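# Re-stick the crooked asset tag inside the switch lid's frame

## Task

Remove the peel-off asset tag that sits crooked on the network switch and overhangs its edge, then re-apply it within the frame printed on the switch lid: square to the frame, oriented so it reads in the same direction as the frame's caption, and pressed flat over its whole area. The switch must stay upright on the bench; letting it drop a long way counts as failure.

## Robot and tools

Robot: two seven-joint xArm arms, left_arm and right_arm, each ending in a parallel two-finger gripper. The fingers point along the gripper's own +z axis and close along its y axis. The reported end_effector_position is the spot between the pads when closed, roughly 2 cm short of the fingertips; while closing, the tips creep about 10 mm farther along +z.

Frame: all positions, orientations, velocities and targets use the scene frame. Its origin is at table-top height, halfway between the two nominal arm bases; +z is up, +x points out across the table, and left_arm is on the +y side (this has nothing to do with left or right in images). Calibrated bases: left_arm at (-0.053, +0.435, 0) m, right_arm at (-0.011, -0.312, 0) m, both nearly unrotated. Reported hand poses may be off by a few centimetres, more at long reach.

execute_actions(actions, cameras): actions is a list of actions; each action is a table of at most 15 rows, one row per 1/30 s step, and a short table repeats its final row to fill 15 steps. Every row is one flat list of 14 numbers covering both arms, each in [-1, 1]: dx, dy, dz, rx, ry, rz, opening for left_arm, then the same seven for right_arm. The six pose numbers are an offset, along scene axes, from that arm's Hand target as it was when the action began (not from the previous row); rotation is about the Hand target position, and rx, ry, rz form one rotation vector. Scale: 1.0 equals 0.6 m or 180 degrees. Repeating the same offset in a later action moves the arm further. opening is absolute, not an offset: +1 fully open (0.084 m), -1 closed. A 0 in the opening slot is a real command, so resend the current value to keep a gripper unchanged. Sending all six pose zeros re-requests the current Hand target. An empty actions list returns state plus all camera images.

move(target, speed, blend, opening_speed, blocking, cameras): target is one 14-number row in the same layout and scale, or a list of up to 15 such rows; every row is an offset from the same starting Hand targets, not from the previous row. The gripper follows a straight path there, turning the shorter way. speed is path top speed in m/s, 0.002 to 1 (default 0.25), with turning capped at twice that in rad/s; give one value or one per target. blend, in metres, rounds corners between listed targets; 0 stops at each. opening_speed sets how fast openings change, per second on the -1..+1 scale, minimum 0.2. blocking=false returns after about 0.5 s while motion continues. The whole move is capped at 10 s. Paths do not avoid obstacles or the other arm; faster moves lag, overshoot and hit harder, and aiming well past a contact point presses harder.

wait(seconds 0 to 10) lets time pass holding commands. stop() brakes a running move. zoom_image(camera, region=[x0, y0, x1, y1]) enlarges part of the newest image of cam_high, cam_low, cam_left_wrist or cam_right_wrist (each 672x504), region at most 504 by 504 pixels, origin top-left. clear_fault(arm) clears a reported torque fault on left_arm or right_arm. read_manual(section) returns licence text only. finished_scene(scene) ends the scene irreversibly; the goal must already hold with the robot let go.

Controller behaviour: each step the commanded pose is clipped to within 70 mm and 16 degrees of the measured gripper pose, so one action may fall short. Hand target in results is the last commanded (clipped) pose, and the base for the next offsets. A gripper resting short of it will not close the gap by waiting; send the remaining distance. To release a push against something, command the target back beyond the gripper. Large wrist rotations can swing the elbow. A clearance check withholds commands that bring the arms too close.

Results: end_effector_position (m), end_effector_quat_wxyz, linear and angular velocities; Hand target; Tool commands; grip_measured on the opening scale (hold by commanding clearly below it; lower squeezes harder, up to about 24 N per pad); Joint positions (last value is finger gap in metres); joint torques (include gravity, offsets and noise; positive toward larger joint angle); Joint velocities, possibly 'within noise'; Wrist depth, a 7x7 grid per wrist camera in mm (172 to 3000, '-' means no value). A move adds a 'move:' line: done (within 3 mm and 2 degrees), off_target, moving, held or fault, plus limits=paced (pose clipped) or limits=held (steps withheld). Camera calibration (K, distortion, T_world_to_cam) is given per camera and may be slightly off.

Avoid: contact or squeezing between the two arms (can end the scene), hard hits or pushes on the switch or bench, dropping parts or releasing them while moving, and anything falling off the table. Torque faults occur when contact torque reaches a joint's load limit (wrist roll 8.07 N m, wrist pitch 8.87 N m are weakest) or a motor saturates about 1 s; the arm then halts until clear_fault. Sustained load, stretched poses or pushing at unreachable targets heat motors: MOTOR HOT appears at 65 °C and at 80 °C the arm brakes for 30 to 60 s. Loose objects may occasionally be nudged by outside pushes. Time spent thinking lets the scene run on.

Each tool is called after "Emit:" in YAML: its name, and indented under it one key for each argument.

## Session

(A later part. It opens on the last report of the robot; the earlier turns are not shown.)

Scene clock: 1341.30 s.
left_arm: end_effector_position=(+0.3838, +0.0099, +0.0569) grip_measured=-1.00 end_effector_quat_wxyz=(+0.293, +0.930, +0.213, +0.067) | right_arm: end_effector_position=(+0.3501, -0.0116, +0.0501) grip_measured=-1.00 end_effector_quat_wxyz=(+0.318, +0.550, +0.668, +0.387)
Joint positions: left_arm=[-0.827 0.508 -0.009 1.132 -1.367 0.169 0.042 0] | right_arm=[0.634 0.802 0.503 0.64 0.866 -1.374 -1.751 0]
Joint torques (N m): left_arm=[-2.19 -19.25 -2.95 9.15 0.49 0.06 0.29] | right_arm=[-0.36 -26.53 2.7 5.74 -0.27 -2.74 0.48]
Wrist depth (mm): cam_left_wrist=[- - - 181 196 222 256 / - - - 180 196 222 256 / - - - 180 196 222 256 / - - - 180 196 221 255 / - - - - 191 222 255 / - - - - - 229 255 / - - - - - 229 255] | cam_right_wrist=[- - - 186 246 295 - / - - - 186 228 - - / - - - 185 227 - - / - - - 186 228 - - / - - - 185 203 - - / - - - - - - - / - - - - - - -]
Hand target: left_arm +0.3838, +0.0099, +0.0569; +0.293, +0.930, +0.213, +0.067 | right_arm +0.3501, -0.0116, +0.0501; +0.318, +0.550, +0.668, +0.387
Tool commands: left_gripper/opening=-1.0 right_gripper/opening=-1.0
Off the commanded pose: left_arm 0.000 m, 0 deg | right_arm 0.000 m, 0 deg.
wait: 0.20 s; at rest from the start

Emit:
move:
  target:
    - [0.0015,0.0007,0.008,0,0,0,-1,0,0,0,0,0,0,-1]
    - [0.0045,0.0022,0.008,0,0,0,-1,0,0,0,0,0,0,-1]
  speed: 0.03
  blend: 0.001
  cameras: ["cam_low","cam_right_wrist"]

Emit:
zoom_image:
  camera: "cam_low"
  region: [370, 220, 460, 290]

Emit:
zoom_image:
  camera: "cam_right_wrist"
  region: [380, 360, 672, 504]

Scene clock: 1367.43 s.
left_arm: end_effector_position=(+0.3864, +0.0112, +0.0617) grip_measured=-1.00 end_effector_quat_wxyz=(+0.293, +0.930, +0.213, +0.067) | right_arm: end_effector_position=(+0.3501, -0.0116, +0.0501) grip_measured=-1.00 end_effector_quat_wxyz=(+0.318, +0.550, +0.668, +0.387)
Joint positions: left_arm=[-0.831 0.498 0.004 1.129 -1.339 0.179 0.016 0] | right_arm=[0.634 0.802 0.503 0.64 0.866 -1.374 -1.751 0]
Joint torques (N m): left_arm=[0.44 -20.72 0.73 10.37 1.18 -0.54 -0.14] | right_arm=[0.03 -22.8 3.1 3.22 -0.02 -2.41 0.43]
Wrist depth (mm): cam_left_wrist=[- - - 182 203 230 266 / - - - 182 203 230 265 / - - - 181 203 229 264 / - - - 181 202 229 264 / - - - 181 202 228 263 / - - - - - 228 263 / - - - - - 228 262] | cam_right_wrist=[- - - 187 247 328 - / - - - 186 247 - - / - - - 186 228 - - / - - - 186 228 - - / - - - 185 203 203 - / - - - - - 185 - / - - - - - - -]
Hand target: left_arm +0.3865, +0.0112, +0.0617; +0.293, +0.930, +0.213, +0.067 | right_arm +0.3501, -0.0116, +0.0501; +0.318, +0.550, +0.668, +0.387
Off the commanded pose: left_arm 0.000 m, 0 deg | right_arm 0.000 m, 0 deg.
move: done
camera_calibration:
cam_right_wrist: T_world_to_cam=[[0.496518, 0.0872566, 0.86363, -0.181993], [0.190923, -0.981548, -0.010595, -0.0115559], [0.846769, 0.170147, -0.504016, -0.138588], [0, 0, 0, 1]] pos_world=[0.209921, 0.0281178, 0.0872015]
Images, in order (width x height): cam_low 672x504, cam_right_wrist 672x504.

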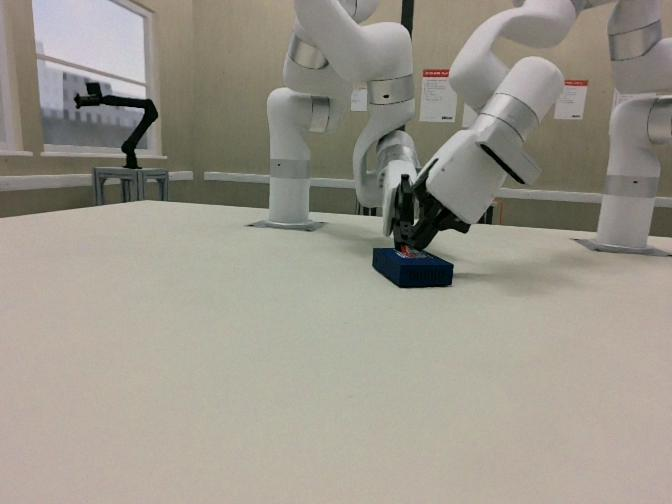

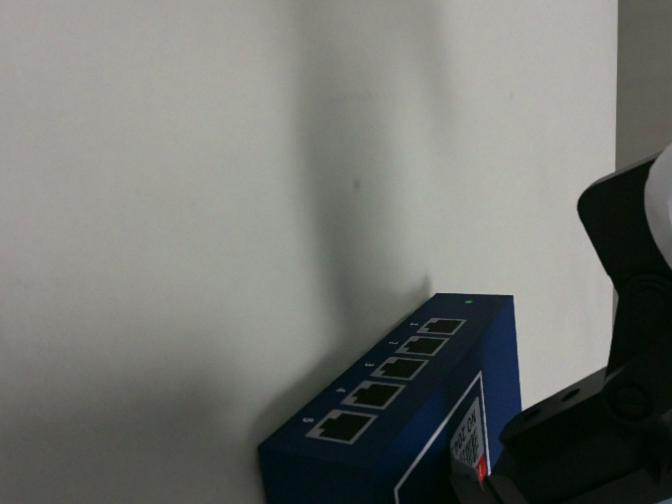

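Scaled by 5.600.

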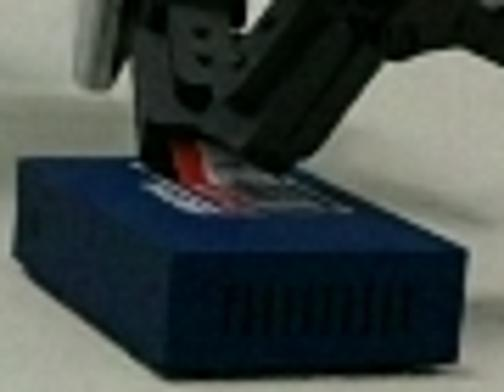

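Scaled by 1.726.

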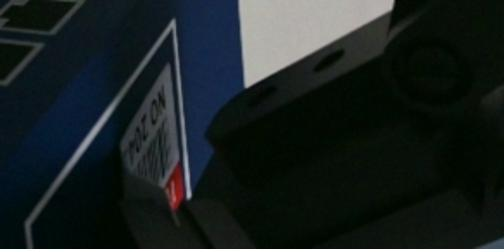

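Emit:
move:
  target:
    - [0.0045,0.0022,0,0,0,0,-1,0,0,0,0,0,0,-1]
    - [0.0045,0.0022,-0.010,0,0,0,-1,0,0,0,0,0,0,-1]
  speed: 0.03
  blend: 0.001
  cameras: ["cam_low","cam_right_wrist"]

Emit:
zoom_image:
  camera: "cam_low"
  region: [370, 220, 460, 290]

Emit:
zoom_image:
  camera: "cam_right_wrist"
  region: [380, 360, 672, 504]

Scene clock: 1381.20 s.
left_arm: end_effector_position=(+0.3892, +0.0126, +0.0558) grip_measured=-1.00 end_effector_quat_wxyz=(+0.293, +0.930, +0.213, +0.067) | right_arm: end_effector_position=(+0.3501, -0.0116, +0.0501) grip_measured=-1.00 end_effector_quat_wxyz=(+0.318, +0.550, +0.668, +0.387)
Joint positions: left_arm=[-0.819 0.516 -0.004 1.141 -1.361 0.178 0.045 0] | right_arm=[0.634 0.802 0.503 0.64 0.866 -1.374 -1.751 0]
Joint torques (N m): left_arm=[0.44 -20.27 -0.21 10.2 0.38 -1.44 0.32] | right_arm=[-0.23 -22.7 2.98 3.25 -0.05 -1.31 0.49]
Wrist depth (mm): cam_left_wrist=[- - - 178 194 219 253 / - - - 178 193 219 252 / - - - 178 193 219 252 / - - - 178 194 219 252 / - - - - 194 219 252 / - - - - - 226 252 / - - - - - 226 252] | cam_right_wrist=[- - - 186 247 327 - / - - - 187 228 - - / - - - 186 228 - - / - - - 186 227 - - / - - - 185 203 - - / - - - - - - - / - - - - - - -]
Hand target: left_arm +0.3892, +0.0126, +0.0557; +0.293, +0.930, +0.213, +0.067 | right_arm +0.3501, -0.0116, +0.0501; +0.318, +0.550, +0.668, +0.387
Off the commanded pose: left_arm 0.000 m, 0 deg | right_arm 0.000 m, 0 deg.
move: done
camera_calibration:
cam_right_wrist: T_world_to_cam=[[0.496509, 0.0872636, 0.863634, -0.181856], [0.19101, -0.98153, -0.010637, -0.0115531], [0.846755, 0.170244, -0.504007, -0.138555], [0, 0, 0, 1]] pos_world=[0.209822, 0.0281178, 0.0871014]
Images, in order (width x height): cam_low 672x504, cam_right_wrist 672x504.

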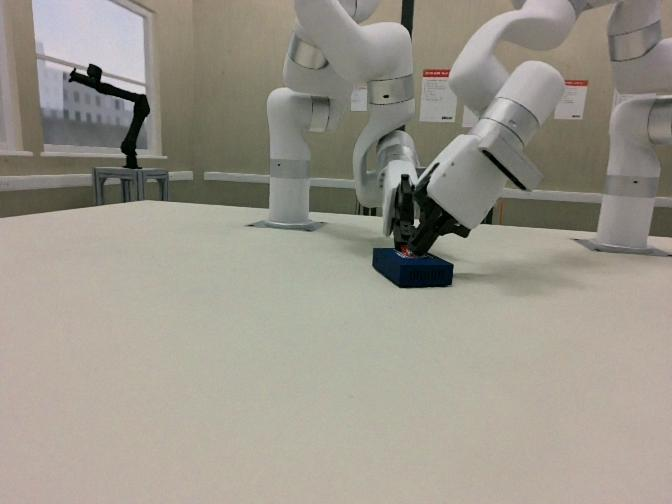

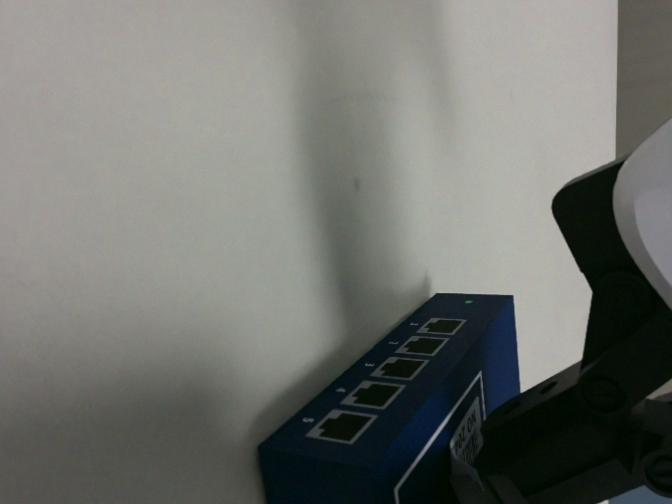

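Scaled by 5.600.

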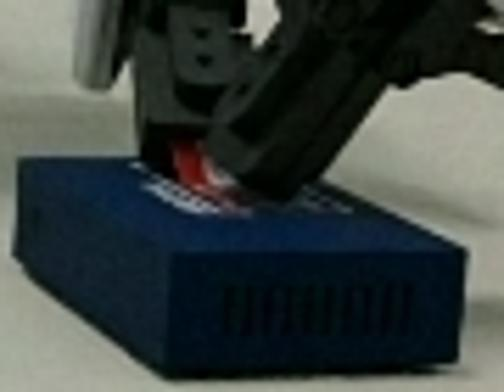

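Scaled by 1.726.

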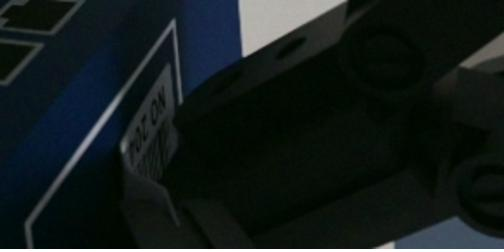

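Emit:
move:
  target: [0,0,-0.0025,0,0,0,-1,0,0,0,0,0,0,-1]
  speed: 0.02

Emit:
move:
  target: [0,0,-0.0017,0,0,0,-1,0,0,0,0,0,0,-1]
  speed: 0.02
  cameras: ["cam_low","cam_right_wrist"]

Emit:
zoom_image:
  camera: "cam_low"
  region: [370, 220, 460, 290]

Scene clock: 1391.73 s.
left_arm: end_effector_position=(+0.3892, +0.0126, +0.0543) grip_measured=-1.00 end_effector_quat_wxyz=(+0.293, +0.930, +0.213, +0.067) | right_arm: end_effector_position=(+0.3501, -0.0116, +0.0501) grip_measured=-1.00 end_effector_quat_wxyz=(+0.318, +0.550, +0.668, +0.387)
Joint positions: left_arm=[-0.816 0.519 -0.007 1.143 -1.369 0.176 0.053 0] | right_arm=[0.634 0.802 0.503 0.64 0.866 -1.374 -1.751 0]
Joint torques (N m): left_arm=[0.42 -20.23 -0.05 10.06 0.55 -1.35 0.42] | right_arm=[-0.29 -22.91 3.22 3.42 -0.27 -1.26 0.11]
Wrist depth (mm): cam_left_wrist=[- - - 176 192 217 250 / - - - 176 192 217 250 / - - - 176 192 217 250 / - - - 176 192 217 250 / - - - - 192 224 250 / - - - - - 224 250 / - - - - - 224 250] | cam_right_wrist=[- - - 186 248 296 - / - - - 186 228 - - / - - - 186 227 - - / - - - 186 228 - - / - - - 186 203 - - / - - - - - - - / - - - - - - -]
Hand target: left_arm +0.3892, +0.0126, +0.0542; +0.293, +0.930, +0.213, +0.067 | right_arm +0.3501, -0.0116, +0.0501; +0.318, +0.550, +0.668, +0.387
Off the commanded pose: left_arm 0.000 m, 0 deg | right_arm 0.000 m, 0 deg.
move: done

Scene clock: 1392.43 s.
left_arm: end_effector_position=(+0.3892, +0.0125, +0.0534) grip_measured=-1.00 end_effector_quat_wxyz=(+0.293, +0.930, +0.213, +0.067) | right_arm: end_effector_position=(+0.3501, -0.0116, +0.0501) grip_measured=-1.00 end_effector_quat_wxyz=(+0.318, +0.550, +0.668, +0.387)
Joint positions: left_arm=[-0.815 0.522 -0.009 1.145 -1.373 0.175 0.058 0] | right_arm=[0.634 0.802 0.503 0.64 0.866 -1.374 -1.751 0]
Joint torques (N m): left_arm=[0.58 -12.49 -0.13 6.27 0.45 -0.8 0.33] | right_arm=[-0.27 -22.69 3.18 3.61 -0.05 -1.37 0.12]
Wrist depth (mm): cam_left_wrist=[- - - 176 191 216 250 / - - - 176 191 217 250 / - - - 176 191 216 250 / - - - 176 191 216 250 / - - - - 191 217 250 / - - - - - 224 249 / - - - - - 224 249] | cam_right_wrist=[- - - 186 247 295 - / - - - 186 229 - - / - - - 186 228 - - / - - - 186 227 - - / - - - 185 203 - - / - - - - - - - / - - - - - - -]
Hand target: left_arm +0.3892, +0.0126, +0.0532; +0.293, +0.930, +0.213, +0.067 | right_arm +0.3501, -0.0116, +0.0501; +0.318, +0.550, +0.668, +0.387
Off the commanded pose: left_arm 0.000 m, 0 deg | right_arm 0.000 m, 0 deg.
move: done
camera_calibration:
cam_right_wrist: T_world_to_cam=[[0.496509, 0.0872636, 0.863634, -0.181905], [0.19101, -0.98153, -0.010637, -0.0115722], [0.846755, 0.170244, -0.504007, -0.138639], [0, 0, 0, 1]] pos_world=[0.209922, 0.0281178, 0.0871014]
Images, in order (width x height): cam_low 672x504, cam_right_wrist 672x504.

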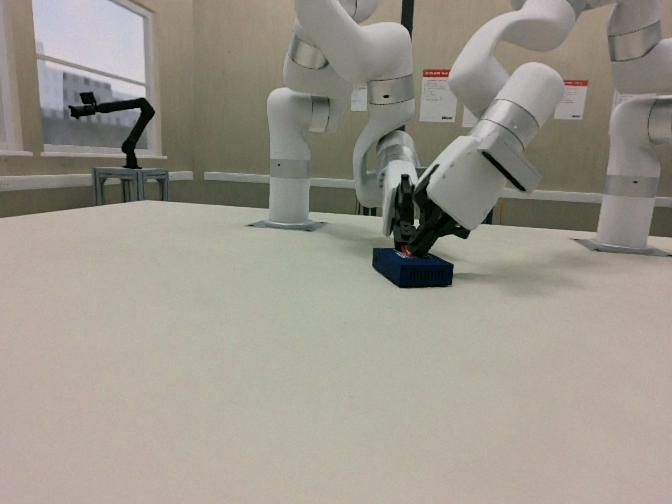

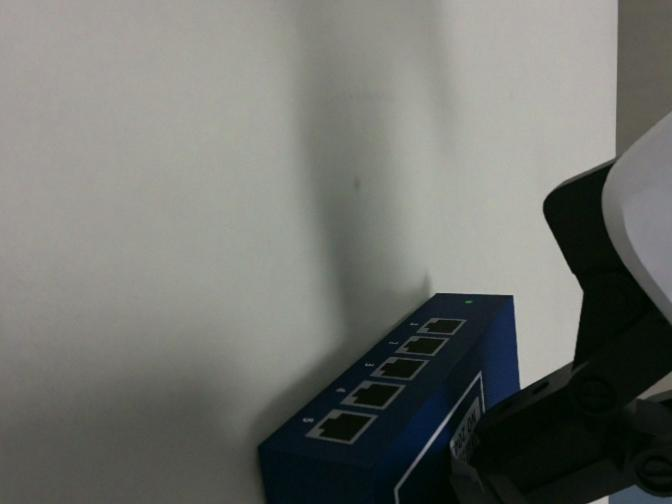

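Scaled by 5.600.

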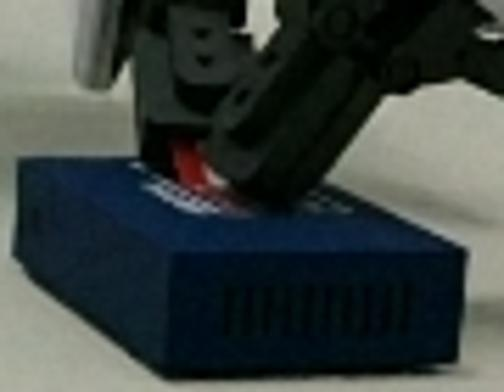

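Emit:
move:
  target: [0,0,-0.001,0,0,0,-1,0.0016,0.0003,0.0029,0,0,0,-0.905]
  speed: 0.02
  opening_speed: 0.2
  cameras: ["cam_low","cam_right_wrist"]

Emit:
zoom_image:
  camera: "cam_low"
  region: [370, 220, 460, 290]

Emit:
zoom_image:
  camera: "cam_right_wrist"
  region: [380, 360, 672, 504]

Scene clock: 1417.93 s.
left_arm: end_effector_position=(+0.3892, +0.0125, +0.0527) grip_measured=-1.00 end_effector_quat_wxyz=(+0.293, +0.930, +0.213, +0.067) | right_arm: end_effector_position=(+0.3511, -0.0114, +0.0518) grip_measured=-0.93 end_effector_quat_wxyz=(+0.318, +0.550, +0.668, +0.387)
Joint positions: left_arm=[-0.814 0.523 -0.01 1.145 -1.376 0.175 0.062 0] | right_arm=[0.632 0.796 0.504 0.639 0.868 -1.369 -1.755 0.003]
Joint torques (N m): left_arm=[0.82 -4.15 0.01 2.59 0.28 -0.14 0.33] | right_arm=[-0.87 -24.45 3.08 3.26 0.28 -1.17 0.16]
Wrist depth (mm): cam_left_wrist=[- - - 176 191 216 250 / - - - 176 191 216 250 / - - - 176 191 216 249 / - - - 176 191 216 249 / - - - - 186 216 249 / - - - - - 224 249 / - - - - - 224 249] | cam_right_wrist=[- - - 190 253 302 - / - - - 190 233 - - / - - - 190 217 - - / - - - 189 232 - - / - - - 189 202 - - / - - - - - - - / - - - - - - -]
Hand target: left_arm +0.3892, +0.0126, +0.0526; +0.293, +0.930, +0.213, +0.067 | right_arm +0.3511, -0.0114, +0.0519; +0.318, +0.550, +0.668, +0.387
Off the commanded pose: left_arm 0.000 m, 0 deg | right_arm 0.000 m, 0 deg.
move: done
camera_calibration:
cam_right_wrist: T_world_to_cam=[[0.496509, 0.0872636, 0.863634, -0.183838], [0.19101, -0.98153, -0.010637, -0.0115297], [0.846755, 0.170244, -0.504007, -0.138579], [0, 0, 0, 1]] pos_world=[0.210822, 0.0283178, 0.0888014]
Images, in order (width x height): cam_low 672x504, cam_right_wrist 672x504.

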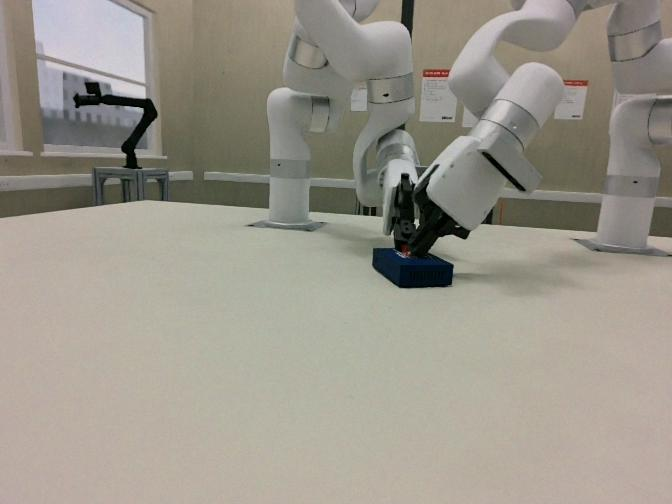

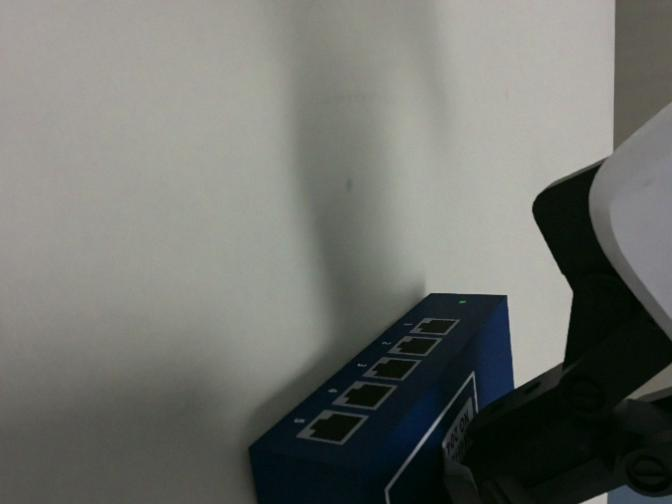

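Scaled by 5.600.

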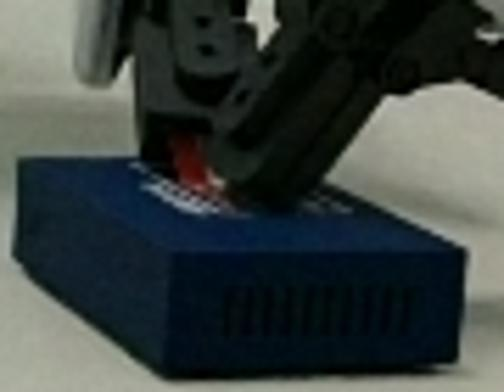

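Scaled by 1.726.

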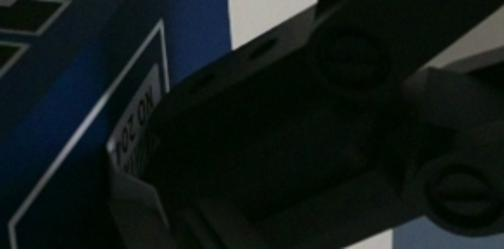

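Emit:
move:
  target: [0,0,0,0,0,0,-1,-0.0057,-0.0011,0.0033,0,0,0,-0.905]
  speed: 0.02
  cameras: ["cam_low","cam_right_wrist"]

Emit:
zoom_image:
  camera: "cam_low"
  region: [370, 220, 460, 290]

Emit:
zoom_image:
  camera: "cam_right_wrist"
  region: [380, 360, 672, 504]

Scene clock: 1429.33 s.
left_arm: end_effector_position=(+0.3892, +0.0126, +0.0526) grip_measured=-1.00 end_effector_quat_wxyz=(+0.293, +0.930, +0.213, +0.067) | right_arm: end_effector_position=(+0.3478, -0.0121, +0.0538) grip_measured=-0.93 end_effector_quat_wxyz=(+0.318, +0.550, +0.668, +0.387)
Joint positions: left_arm=[-0.814 0.523 -0.01 1.145 -1.376 0.175 0.062 0] | right_arm=[0.634 0.789 0.511 0.63 0.877 -1.372 -1.752 0.003]
Joint torques (N m): left_arm=[0.91 -2.83 0.19 1.25 0.42 0.14 0.27] | right_arm=[2.99 -25.97 4.45 2.54 0.07 -4.38 0.3]
Wrist depth (mm): cam_left_wrist=[- - - 176 191 216 249 / - - - 176 191 216 250 / - - - 176 191 216 249 / - - - 176 191 216 250 / - - - - 185 216 249 / - - - - - 224 249 / - - - - - 223 249] | cam_right_wrist=[- - - 193 256 306 - / - - - 193 237 - - / - - - 192 219 - - / - - - 192 235 - - / - - - 192 204 - - / - - - - - - - / - - - - - - -]
Hand target: left_arm +0.3892, +0.0126, +0.0526; +0.293, +0.930, +0.213, +0.067 | right_arm +0.3477, -0.0120, +0.0538; +0.318, +0.550, +0.668, +0.387
Off the commanded pose: left_arm 0.000 m, 0 deg | right_arm 0.000 m, 0 deg.
move: done
camera_calibration:
cam_right_wrist: T_world_to_cam=[[0.496591, 0.0872718, 0.863586, -0.183887], [0.190922, -0.981548, -0.0105938, -0.0114521], [0.846727, 0.170138, -0.50409, -0.134658], [0, 0, 0, 1]] pos_world=[0.207521, 0.0277178, 0.0908015]
Images, in order (width x height): cam_low 672x504, cam_right_wrist 672x504.

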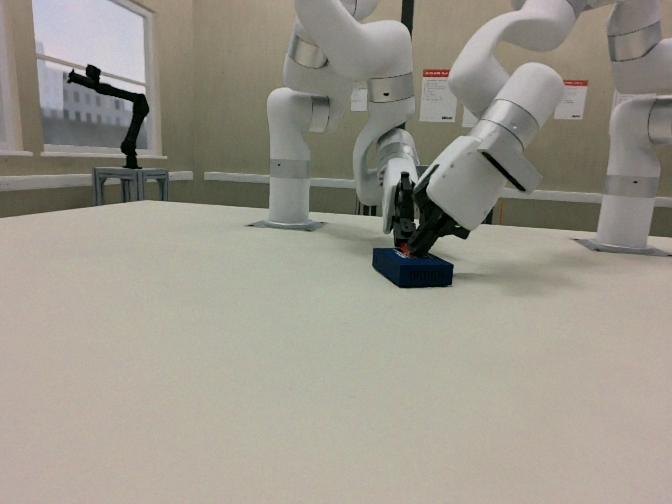

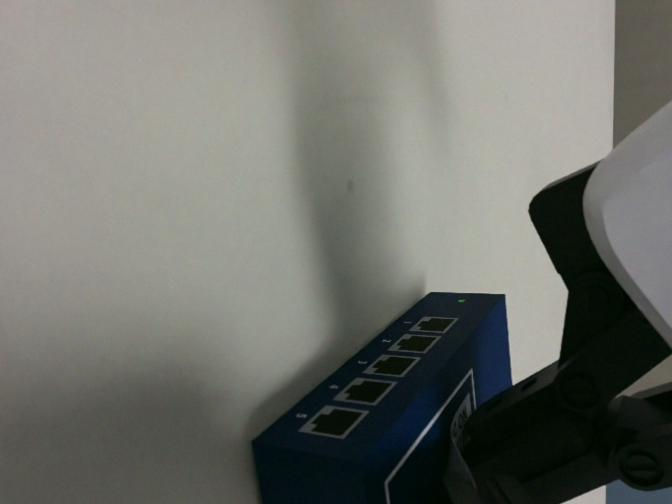

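Scaled by 5.600.

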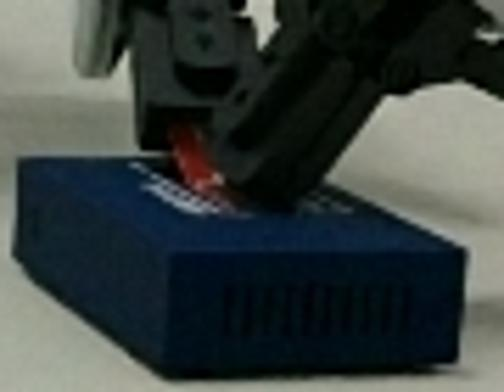

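Scaled by 1.726.

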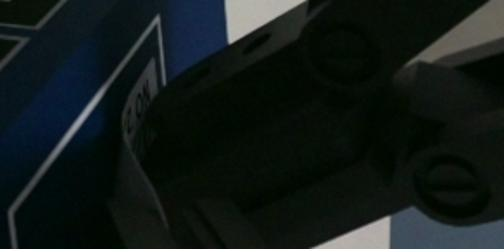

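Emit:
move:
  target: [0,0,0,0,0,0,-1,-0.0043,-0.0008,0.0025,0,0,0,-0.88]
  speed: 0.01
  cameras: ["cam_low","cam_right_wrist"]

Emit:
zoom_image:
  camera: "cam_low"
  region: [370, 220, 460, 290]

Emit:
zoom_image:
  camera: "cam_right_wrist"
  region: [380, 360, 672, 504]

Scene clock: 1442.23 s.
left_arm: end_effector_position=(+0.3892, +0.0126, +0.0526) grip_measured=-1.00 end_effector_quat_wxyz=(+0.293, +0.930, +0.213, +0.067) | right_arm: end_effector_position=(+0.3451, -0.0125, +0.0554) grip_measured=-0.90 end_effector_quat_wxyz=(+0.318, +0.550, +0.668, +0.387)
Joint positions: left_arm=[-0.814 0.523 -0.01 1.145 -1.376 0.175 0.062 0] | right_arm=[0.635 0.784 0.516 0.622 0.883 -1.376 -1.75 0.004]
Joint torques (N m): left_arm=[0.9 -2.93 0.7 1.11 0.72 0.08 0.12] | right_arm=[1.51 -24.72 4.01 3.09 0.12 -3.4 0.56]
Wrist depth (mm): cam_left_wrist=[- - - 176 191 216 249 / - - - 176 191 216 250 / - - - 176 191 216 250 / - - - 176 191 216 249 / - - - - 186 216 249 / - - - - - 224 249 / - - - - - 224 249] | cam_right_wrist=[- - - 196 259 311 - / - - - 195 240 - - / - - - 195 223 - - / - - - 195 240 - - / - - - 184 199 - - / - - - - - - - / - - - - - - -]
Hand target: left_arm +0.3892, +0.0126, +0.0526; +0.293, +0.930, +0.213, +0.067 | right_arm +0.3451, -0.0125, +0.0553; +0.318, +0.550, +0.668, +0.387
Off the commanded pose: left_arm 0.000 m, 0 deg | right_arm 0.000 m, 0 deg.
move: done
camera_calibration:
cam_right_wrist: T_world_to_cam=[[0.496311, 0.0872733, 0.863747, -0.183842], [0.19102, -0.981529, -0.0105866, -0.0114318], [0.846869, 0.170247, -0.503815, -0.131538], [0, 0, 0, 1]] pos_world=[0.204822, 0.0272178, 0.0924013]
Images, in order (width x height): cam_low 672x504, cam_right_wrist 672x504.

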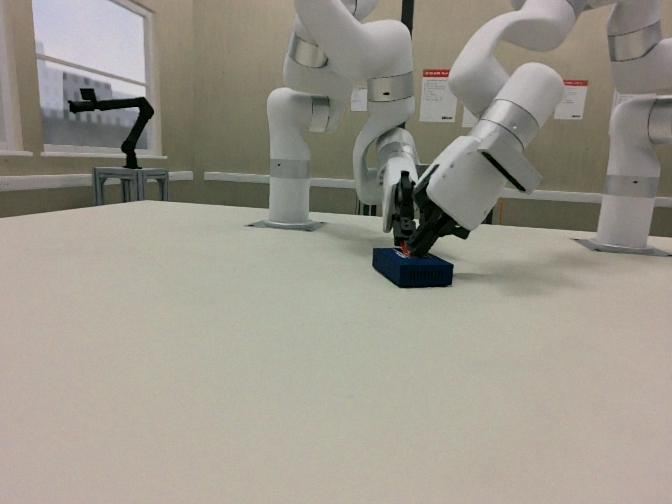

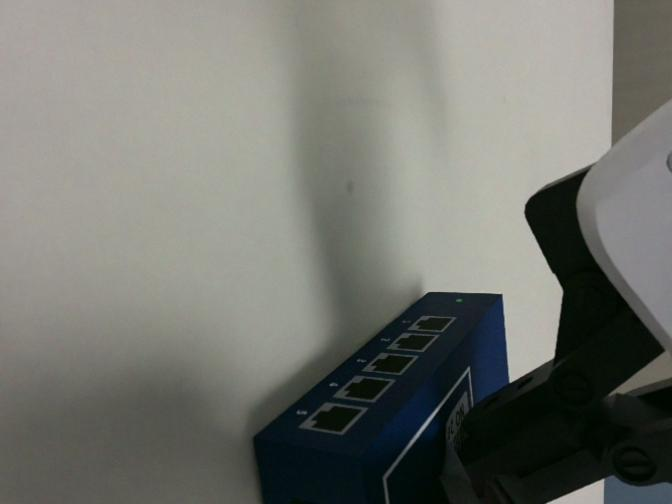

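Scaled by 5.600.

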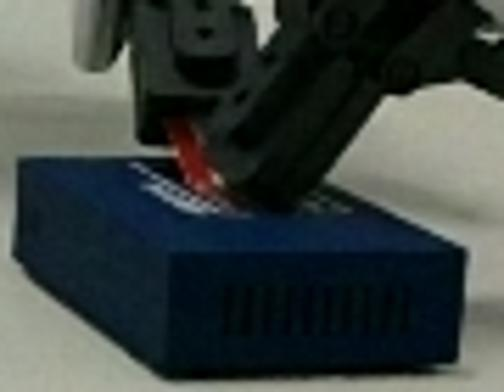

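Scaled by 1.726.

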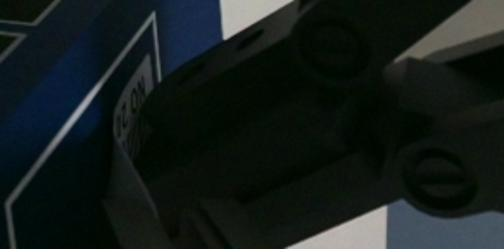

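Emit:
move:
  target: [0,0,0,0,0,0,-1,-0.0057,-0.0011,0.0033,0,0,0,-0.88]
  speed: 0.01
  cameras: ["cam_low","cam_right_wrist"]

Emit:
zoom_image:
  camera: "cam_low"
  region: [370, 220, 460, 290]

Emit:
zoom_image:
  camera: "cam_right_wrist"
  region: [380, 360, 672, 504]

Scene clock: 1452.10 s.
left_arm: end_effector_position=(+0.3892, +0.0126, +0.0526) grip_measured=-1.00 end_effector_quat_wxyz=(+0.293, +0.930, +0.213, +0.067) | right_arm: end_effector_position=(+0.3417, -0.0132, +0.0573) grip_measured=-0.90 end_effector_quat_wxyz=(+0.318, +0.550, +0.668, +0.387)
Joint positions: left_arm=[-0.814 0.523 -0.01 1.145 -1.376 0.175 0.062 0] | right_arm=[0.637 0.777 0.523 0.613 0.892 -1.379 -1.747 0.004]
Joint torques (N m): left_arm=[0.98 -3.11 0.82 1.32 0.81 0.07 -0.02] | right_arm=[1.25 -23.91 3.24 3.55 0.01 -3.04 0.55]
Wrist depth (mm): cam_left_wrist=[- - - 176 191 216 250 / - - - 176 191 216 250 / - - - 176 191 216 249 / - - - 175 191 216 249 / - - - - 185 216 249 / - - - - - 224 249 / - - - - - 224 249] | cam_right_wrist=[- - - 199 265 351 - / - - - 199 244 - - / - - - 199 228 - - / - - - 198 243 - - / - - - 188 204 - - / - - - - 186 - - / - - - - - - -]
Hand target: left_arm +0.3892, +0.0126, +0.0526; +0.293, +0.930, +0.213, +0.067 | right_arm +0.3417, -0.0132, +0.0573; +0.318, +0.550, +0.668, +0.387
Off the commanded pose: left_arm 0.000 m, 0 deg | right_arm 0.000 m, 0 deg.
move: done
camera_calibration:
cam_right_wrist: T_world_to_cam=[[0.496509, 0.0872636, 0.863634, -0.183813], [0.19101, -0.98153, -0.010637, -0.0114616], [0.846755, 0.170244, -0.504007, -0.127625], [0, 0, 0, 1]] pos_world=[0.201522, 0.0265178, 0.0943014]
Images, in order (width x height): cam_low 672x504, cam_right_wrist 672x504.

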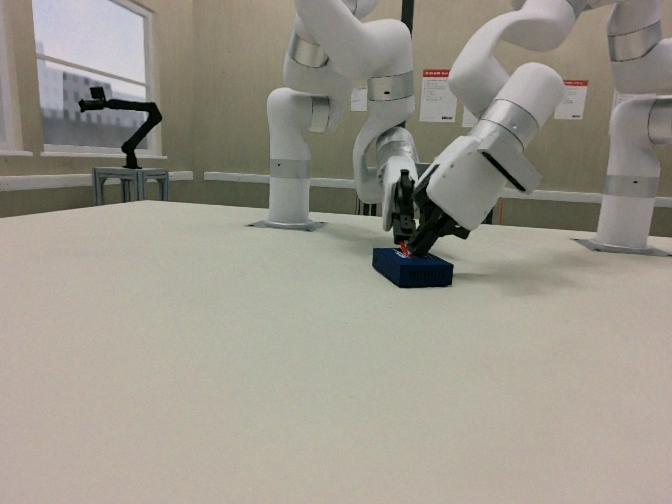

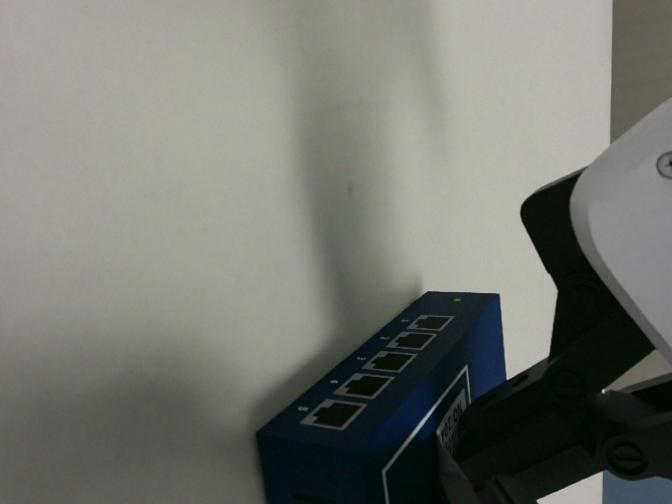

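Scaled by 5.600.

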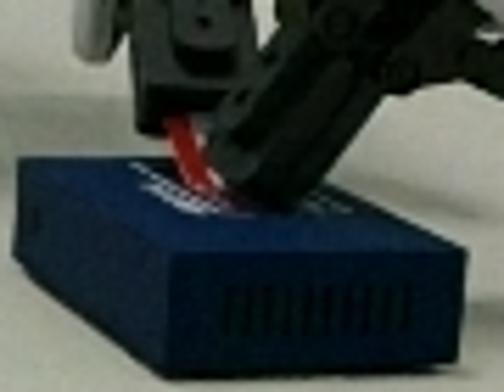

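Scaled by 1.726.

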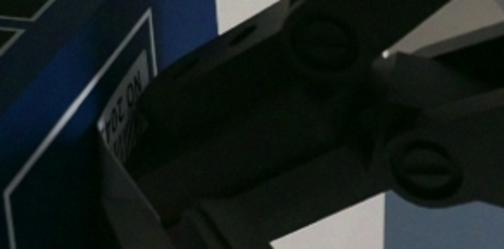

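Emit:
move:
  target: [0,0,0,0,0,0,-1,-0.0085,-0.0017,0.005,0,0,0,-0.88]
  speed: 0.01
  cameras: ["cam_low","cam_right_wrist","cam_high"]

Emit:
zoom_image:
  camera: "cam_low"
  region: [370, 220, 460, 290]

Emit:
zoom_image:
  camera: "cam_right_wrist"
  region: [380, 360, 672, 504]

Scene clock: 1470.13 s.
left_arm: end_effector_position=(+0.3892, +0.0126, +0.0526) grip_measured=-1.00 end_effector_quat_wxyz=(+0.293, +0.930, +0.213, +0.067) | right_arm: end_effector_position=(+0.3366, -0.0142, +0.0603) grip_measured=-0.90 end_effector_quat_wxyz=(+0.318, +0.550, +0.668, +0.387)
Joint positions: left_arm=[-0.814 0.523 -0.01 1.145 -1.376 0.175 0.062 0] | right_arm=[0.64 0.767 0.534 0.598 0.906 -1.385 -1.743 0.004]
Joint torques (N m): left_arm=[0.72 -3.29 0.7 1.29 0.77 -0.07 -0.03] | right_arm=[1.16 -23.84 3.23 3.16 0.11 -3.14 0.52]
Wrist depth (mm): cam_left_wrist=[- - - 176 191 216 250 / - - - 176 191 216 250 / - - - 176 191 216 249 / - - - 176 191 216 249 / - - - - 186 216 249 / - - - - - 224 250 / - - - - - 223 249] | cam_right_wrist=[- - - 193 272 360 - / - - - 193 252 - - / - - - 193 233 - - / - - - 192 250 - - / - - - 192 212 - - / - - - 178 180 - - / - - - - 179 - -]
Hand target: left_arm +0.3892, +0.0126, +0.0526; +0.293, +0.930, +0.213, +0.067 | right_arm +0.3366, -0.0142, +0.0603; +0.318, +0.550, +0.668, +0.387
Off the commanded pose: left_arm 0.000 m, 0 deg | right_arm 0.000 m, 0 deg.
move: done
camera_calibration:
cam_right_wrist: T_world_to_cam=[[0.496509, 0.0872636, 0.863634, -0.183735], [0.19101, -0.98153, -0.010637, -0.0114179], [0.846755, 0.170244, -0.504007, -0.12154], [0, 0, 0, 1]] pos_world=[0.196322, 0.0255178, 0.0973014]
Images, in order (width x height): cam_high 672x504, cam_low 672x504, cam_right_wrist 672x504.

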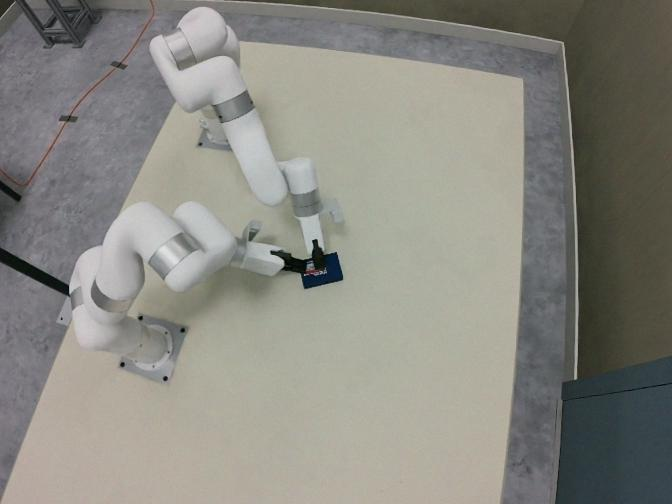

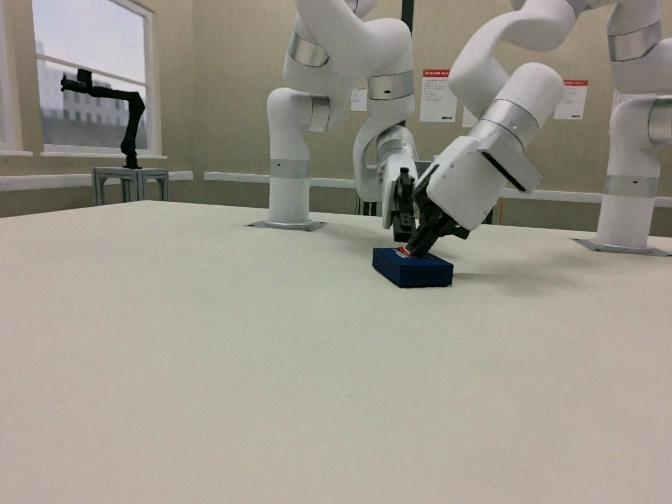

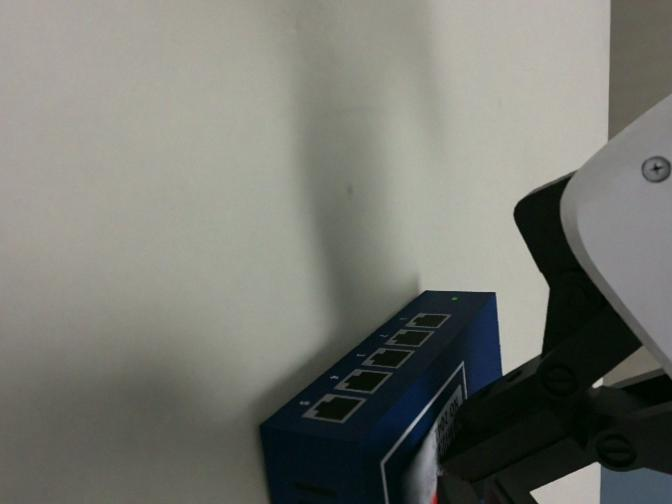

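Scaled by 5.600.

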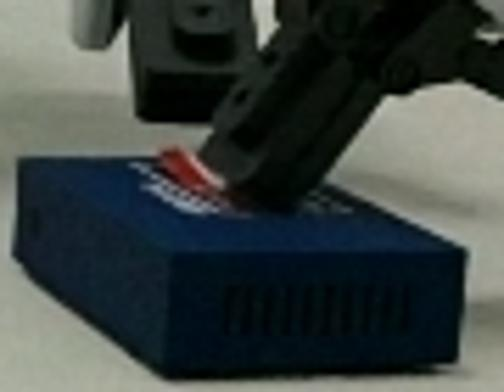

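Scaled by 1.726.

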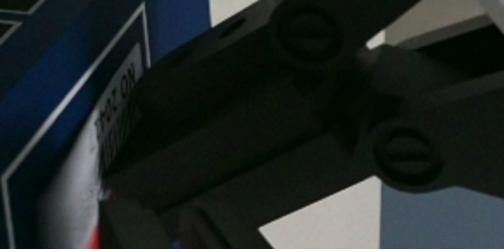

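Emit:
move:
  target: [0,0,0,0,0,0,-1,-0.1417,-0.0277,0.0833,0,0,0,-0.88]
  speed: 0.06
  cameras: ["cam_low","cam_right_wrist","cam_high"]

Emit:
zoom_image:
  camera: "cam_low"
  region: [370, 220, 460, 290]

Emit:
zoom_image:
  camera: "cam_right_wrist"
  region: [350, 200, 672, 504]

Scene clock: 1480.33 s.
left_arm: end_effector_position=(+0.3892, +0.0126, +0.0526) grip_measured=-1.00 end_effector_quat_wxyz=(+0.293, +0.930, +0.213, +0.067) | right_arm: end_effector_position=(+0.2516, -0.0308, +0.1103) grip_measured=-0.90 end_effector_quat_wxyz=(+0.318, +0.550, +0.668, +0.387)
Joint positions: left_arm=[-0.814 0.523 -0.01 1.145 -1.376 0.175 0.062 0] | right_arm=[0.703 0.592 0.767 0.406 1.21 -1.435 -1.684 0.004]
Joint torques (N m): left_arm=[0.8 -3.5 0.75 1.41 0.64 0.06 0] | right_arm=[0.85 -18.99 3.13 3.27 0.31 -1.27 -0.04]
Wrist depth (mm): cam_left_wrist=[- - - 176 191 216 250 / - - - 176 191 216 249 / - - - 176 191 216 249 / - - - 176 191 216 249 / - - - - 186 216 249 / - - - - - 223 249 / - - - - - 224 249] | cam_right_wrist=[- 191 238 298 395 665 - / - 191 238 297 395 - 200 / - 191 238 297 363 216 204 / - 191 238 297 338 223 207 / - 191 237 279 293 228 213 / - 190 237 254 276 261 223 / - 191 237 259 391 656 1205]
Hand target: left_arm +0.3892, +0.0126, +0.0526; +0.293, +0.930, +0.213, +0.067 | right_arm +0.2515, -0.0308, +0.1103; +0.318, +0.550, +0.668, +0.387
Off the commanded pose: left_arm 0.000 m, 0 deg | right_arm 0.000 m, 0 deg.
move: done
camera_calibration:
cam_right_wrist: T_world_to_cam=[[0.496467, 0.0872548, 0.863659, -0.183264], [0.190993, -0.981534, -0.0106273, -0.0109432], [0.846783, 0.170229, -0.503964, -0.0215487], [0, 0, 0, 1]] pos_world=[0.111322, 0.00891779, 0.147301]
Images, in order (width x height): cam_high 672x504, cam_low 672x504, cam_right_wrist 672x504.

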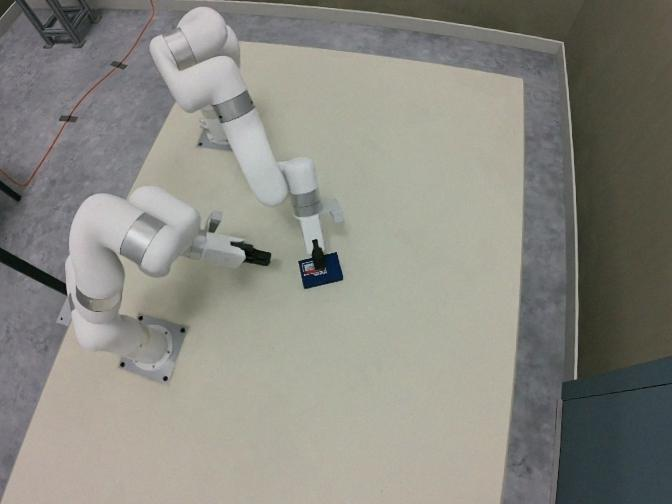

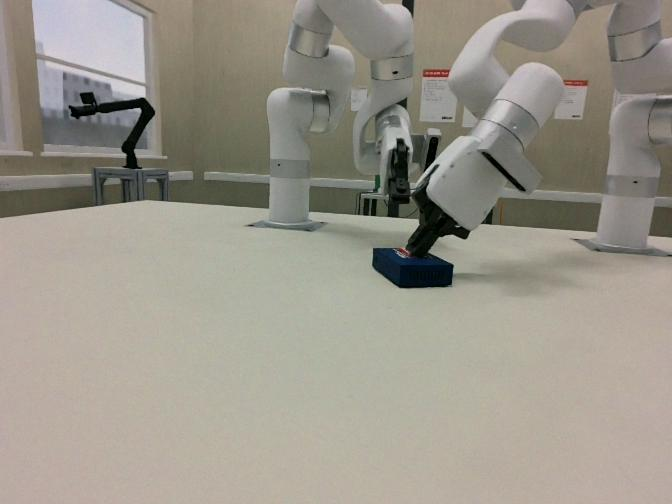

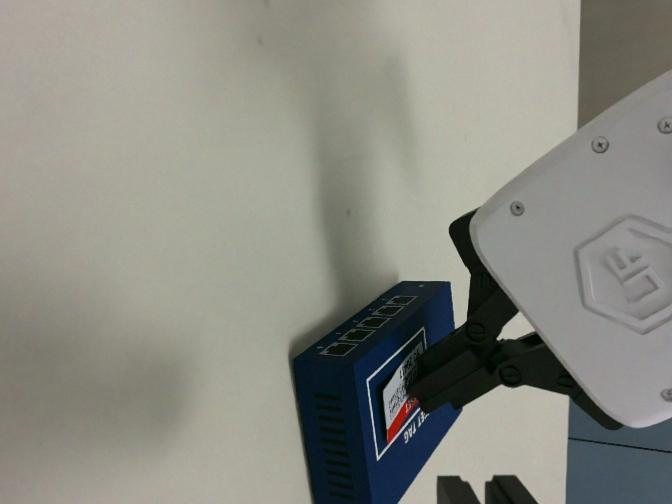

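Scaled by 5.600.

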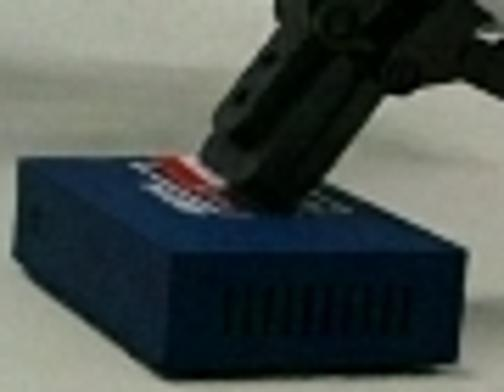

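Scaled by 1.565.

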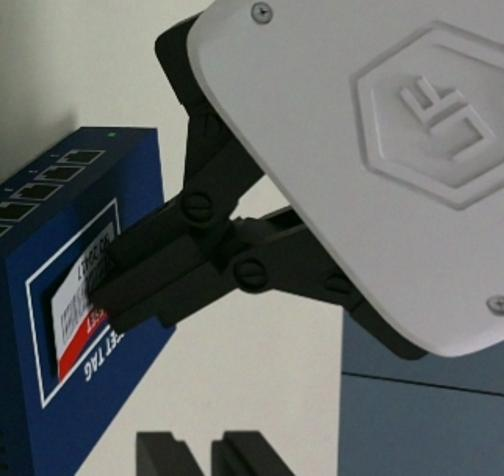

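Emit:
move:
  target:
    - [0,0,0.0257,0,0,0,-1,0,0,0,0,0,0,-1]
    - [-0.0353,-0.0177,0.0257,0,0,0,-1,0,0,0,0,0,0,-1]
  speed: 0.04
  cameras: ["cam_low","cam_right_wrist","cam_left_wrist"]

Emit:
zoom_image:
  camera: "cam_low"
  region: [370, 220, 460, 290]

Emit:
zoom_image:
  camera: "cam_right_wrist"
  region: [280, 260, 480, 460]

Emit:
zoom_image:
  camera: "cam_left_wrist"
  region: [220, 354, 520, 504]

Scene clock: 1497.57 s.
left_arm: end_effector_position=(+0.3680, +0.0020, +0.0680) grip_measured=-1.00 end_effector_quat_wxyz=(+0.293, +0.930, +0.213, +0.067) | right_arm: end_effector_position=(+0.2515, -0.0308, +0.1103) grip_measured=-1.00 end_effector_quat_wxyz=(+0.318, +0.550, +0.668, +0.387)
Joint positions: left_arm=[-0.863 0.469 -0.008 1.098 -1.339 0.15 -0.016 0] | right_arm=[0.703 0.592 0.767 0.406 1.21 -1.435 -1.684 0]
Joint torques (N m): left_arm=[-0.28 -20.47 -0.05 9.73 0.57 -1.51 0.21] | right_arm=[0.22 -19.13 2.98 3.55 0.08 -1.24 -0.04]
Wrist depth (mm): cam_left_wrist=[- - 176 189 211 239 276 / - - 175 189 211 239 275 / - - 175 189 211 238 275 / - - - - 175 238 274 / - - - - 175 237 273 / - - - - 175 237 273 / - - - - 174 236 272] | cam_right_wrist=[- 192 239 297 395 587 - / - 191 239 297 395 522 - / - 191 237 297 364 - 183 / - 191 237 296 337 201 188 / - 191 238 279 316 223 192 / - 191 237 254 257 231 196 / - 191 237 259 391 578 1176]
Hand target: left_arm +0.3680, +0.0019, +0.0680; +0.293, +0.930, +0.213, +0.067 | right_arm +0.2515, -0.0308, +0.1103; +0.318, +0.550, +0.668, +0.387
Off the commanded pose: left_arm 0.000 m, 0 deg | right_arm 0.000 m, 0 deg.
move: done
camera_calibration:
cam_left_wrist: T_world_to_cam=[[0.34763, -0.737516, 0.578985, -0.136039], [-0.899009, -0.437576, -0.0176129, 0.406815], [0.26634, -0.51439, -0.815148, 0.0841775], [0, 0, 0, 1]] pos_world=[0.390602, 0.120981, 0.154547]
cam_right_wrist: T_world_to_cam=[[0.496509, 0.0872636, 0.863634, -0.183265], [0.19101, -0.98153, -0.010637, -0.0109436], [0.846755, 0.170244, -0.504007, -0.0215393], [0, 0, 0, 1]] pos_world=[0.111322, 0.00891778, 0.147301]
Images, in order (width x height): cam_low 672x504, cam_left_wrist 672x504, cam_right_wrist 672x504.

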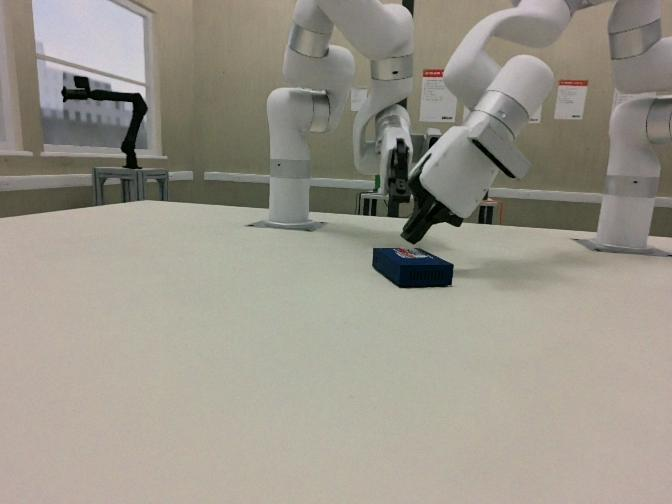

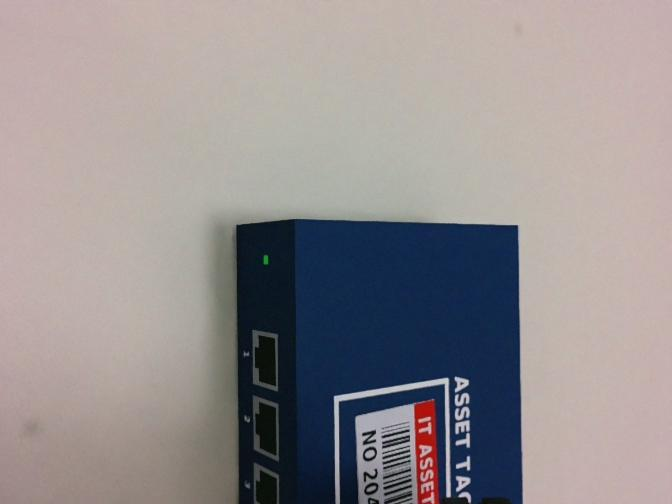

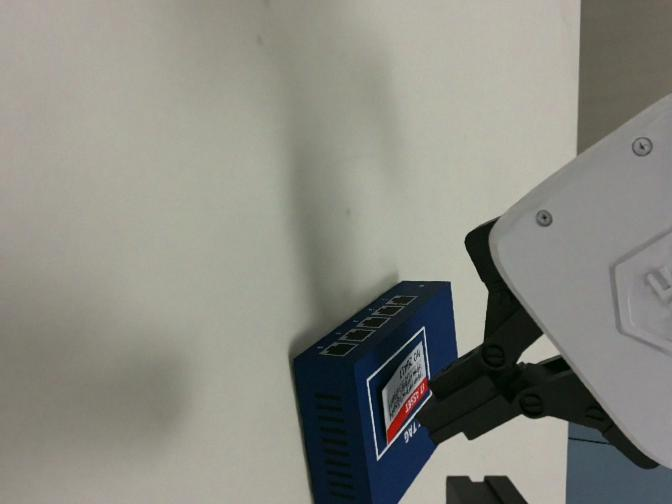

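Scaled by 5.600.

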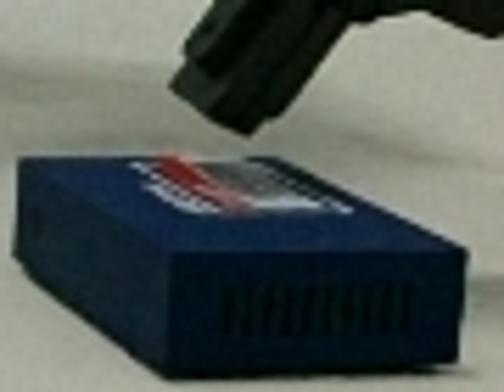

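Scaled by 2.520.

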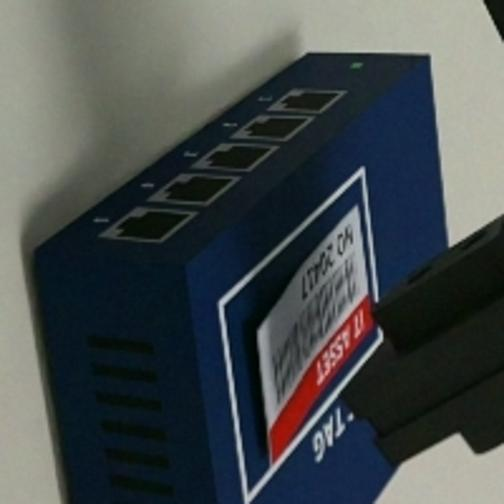

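Scaled by 1.680.

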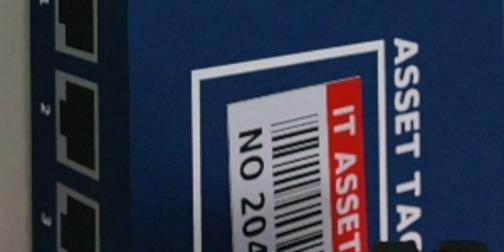

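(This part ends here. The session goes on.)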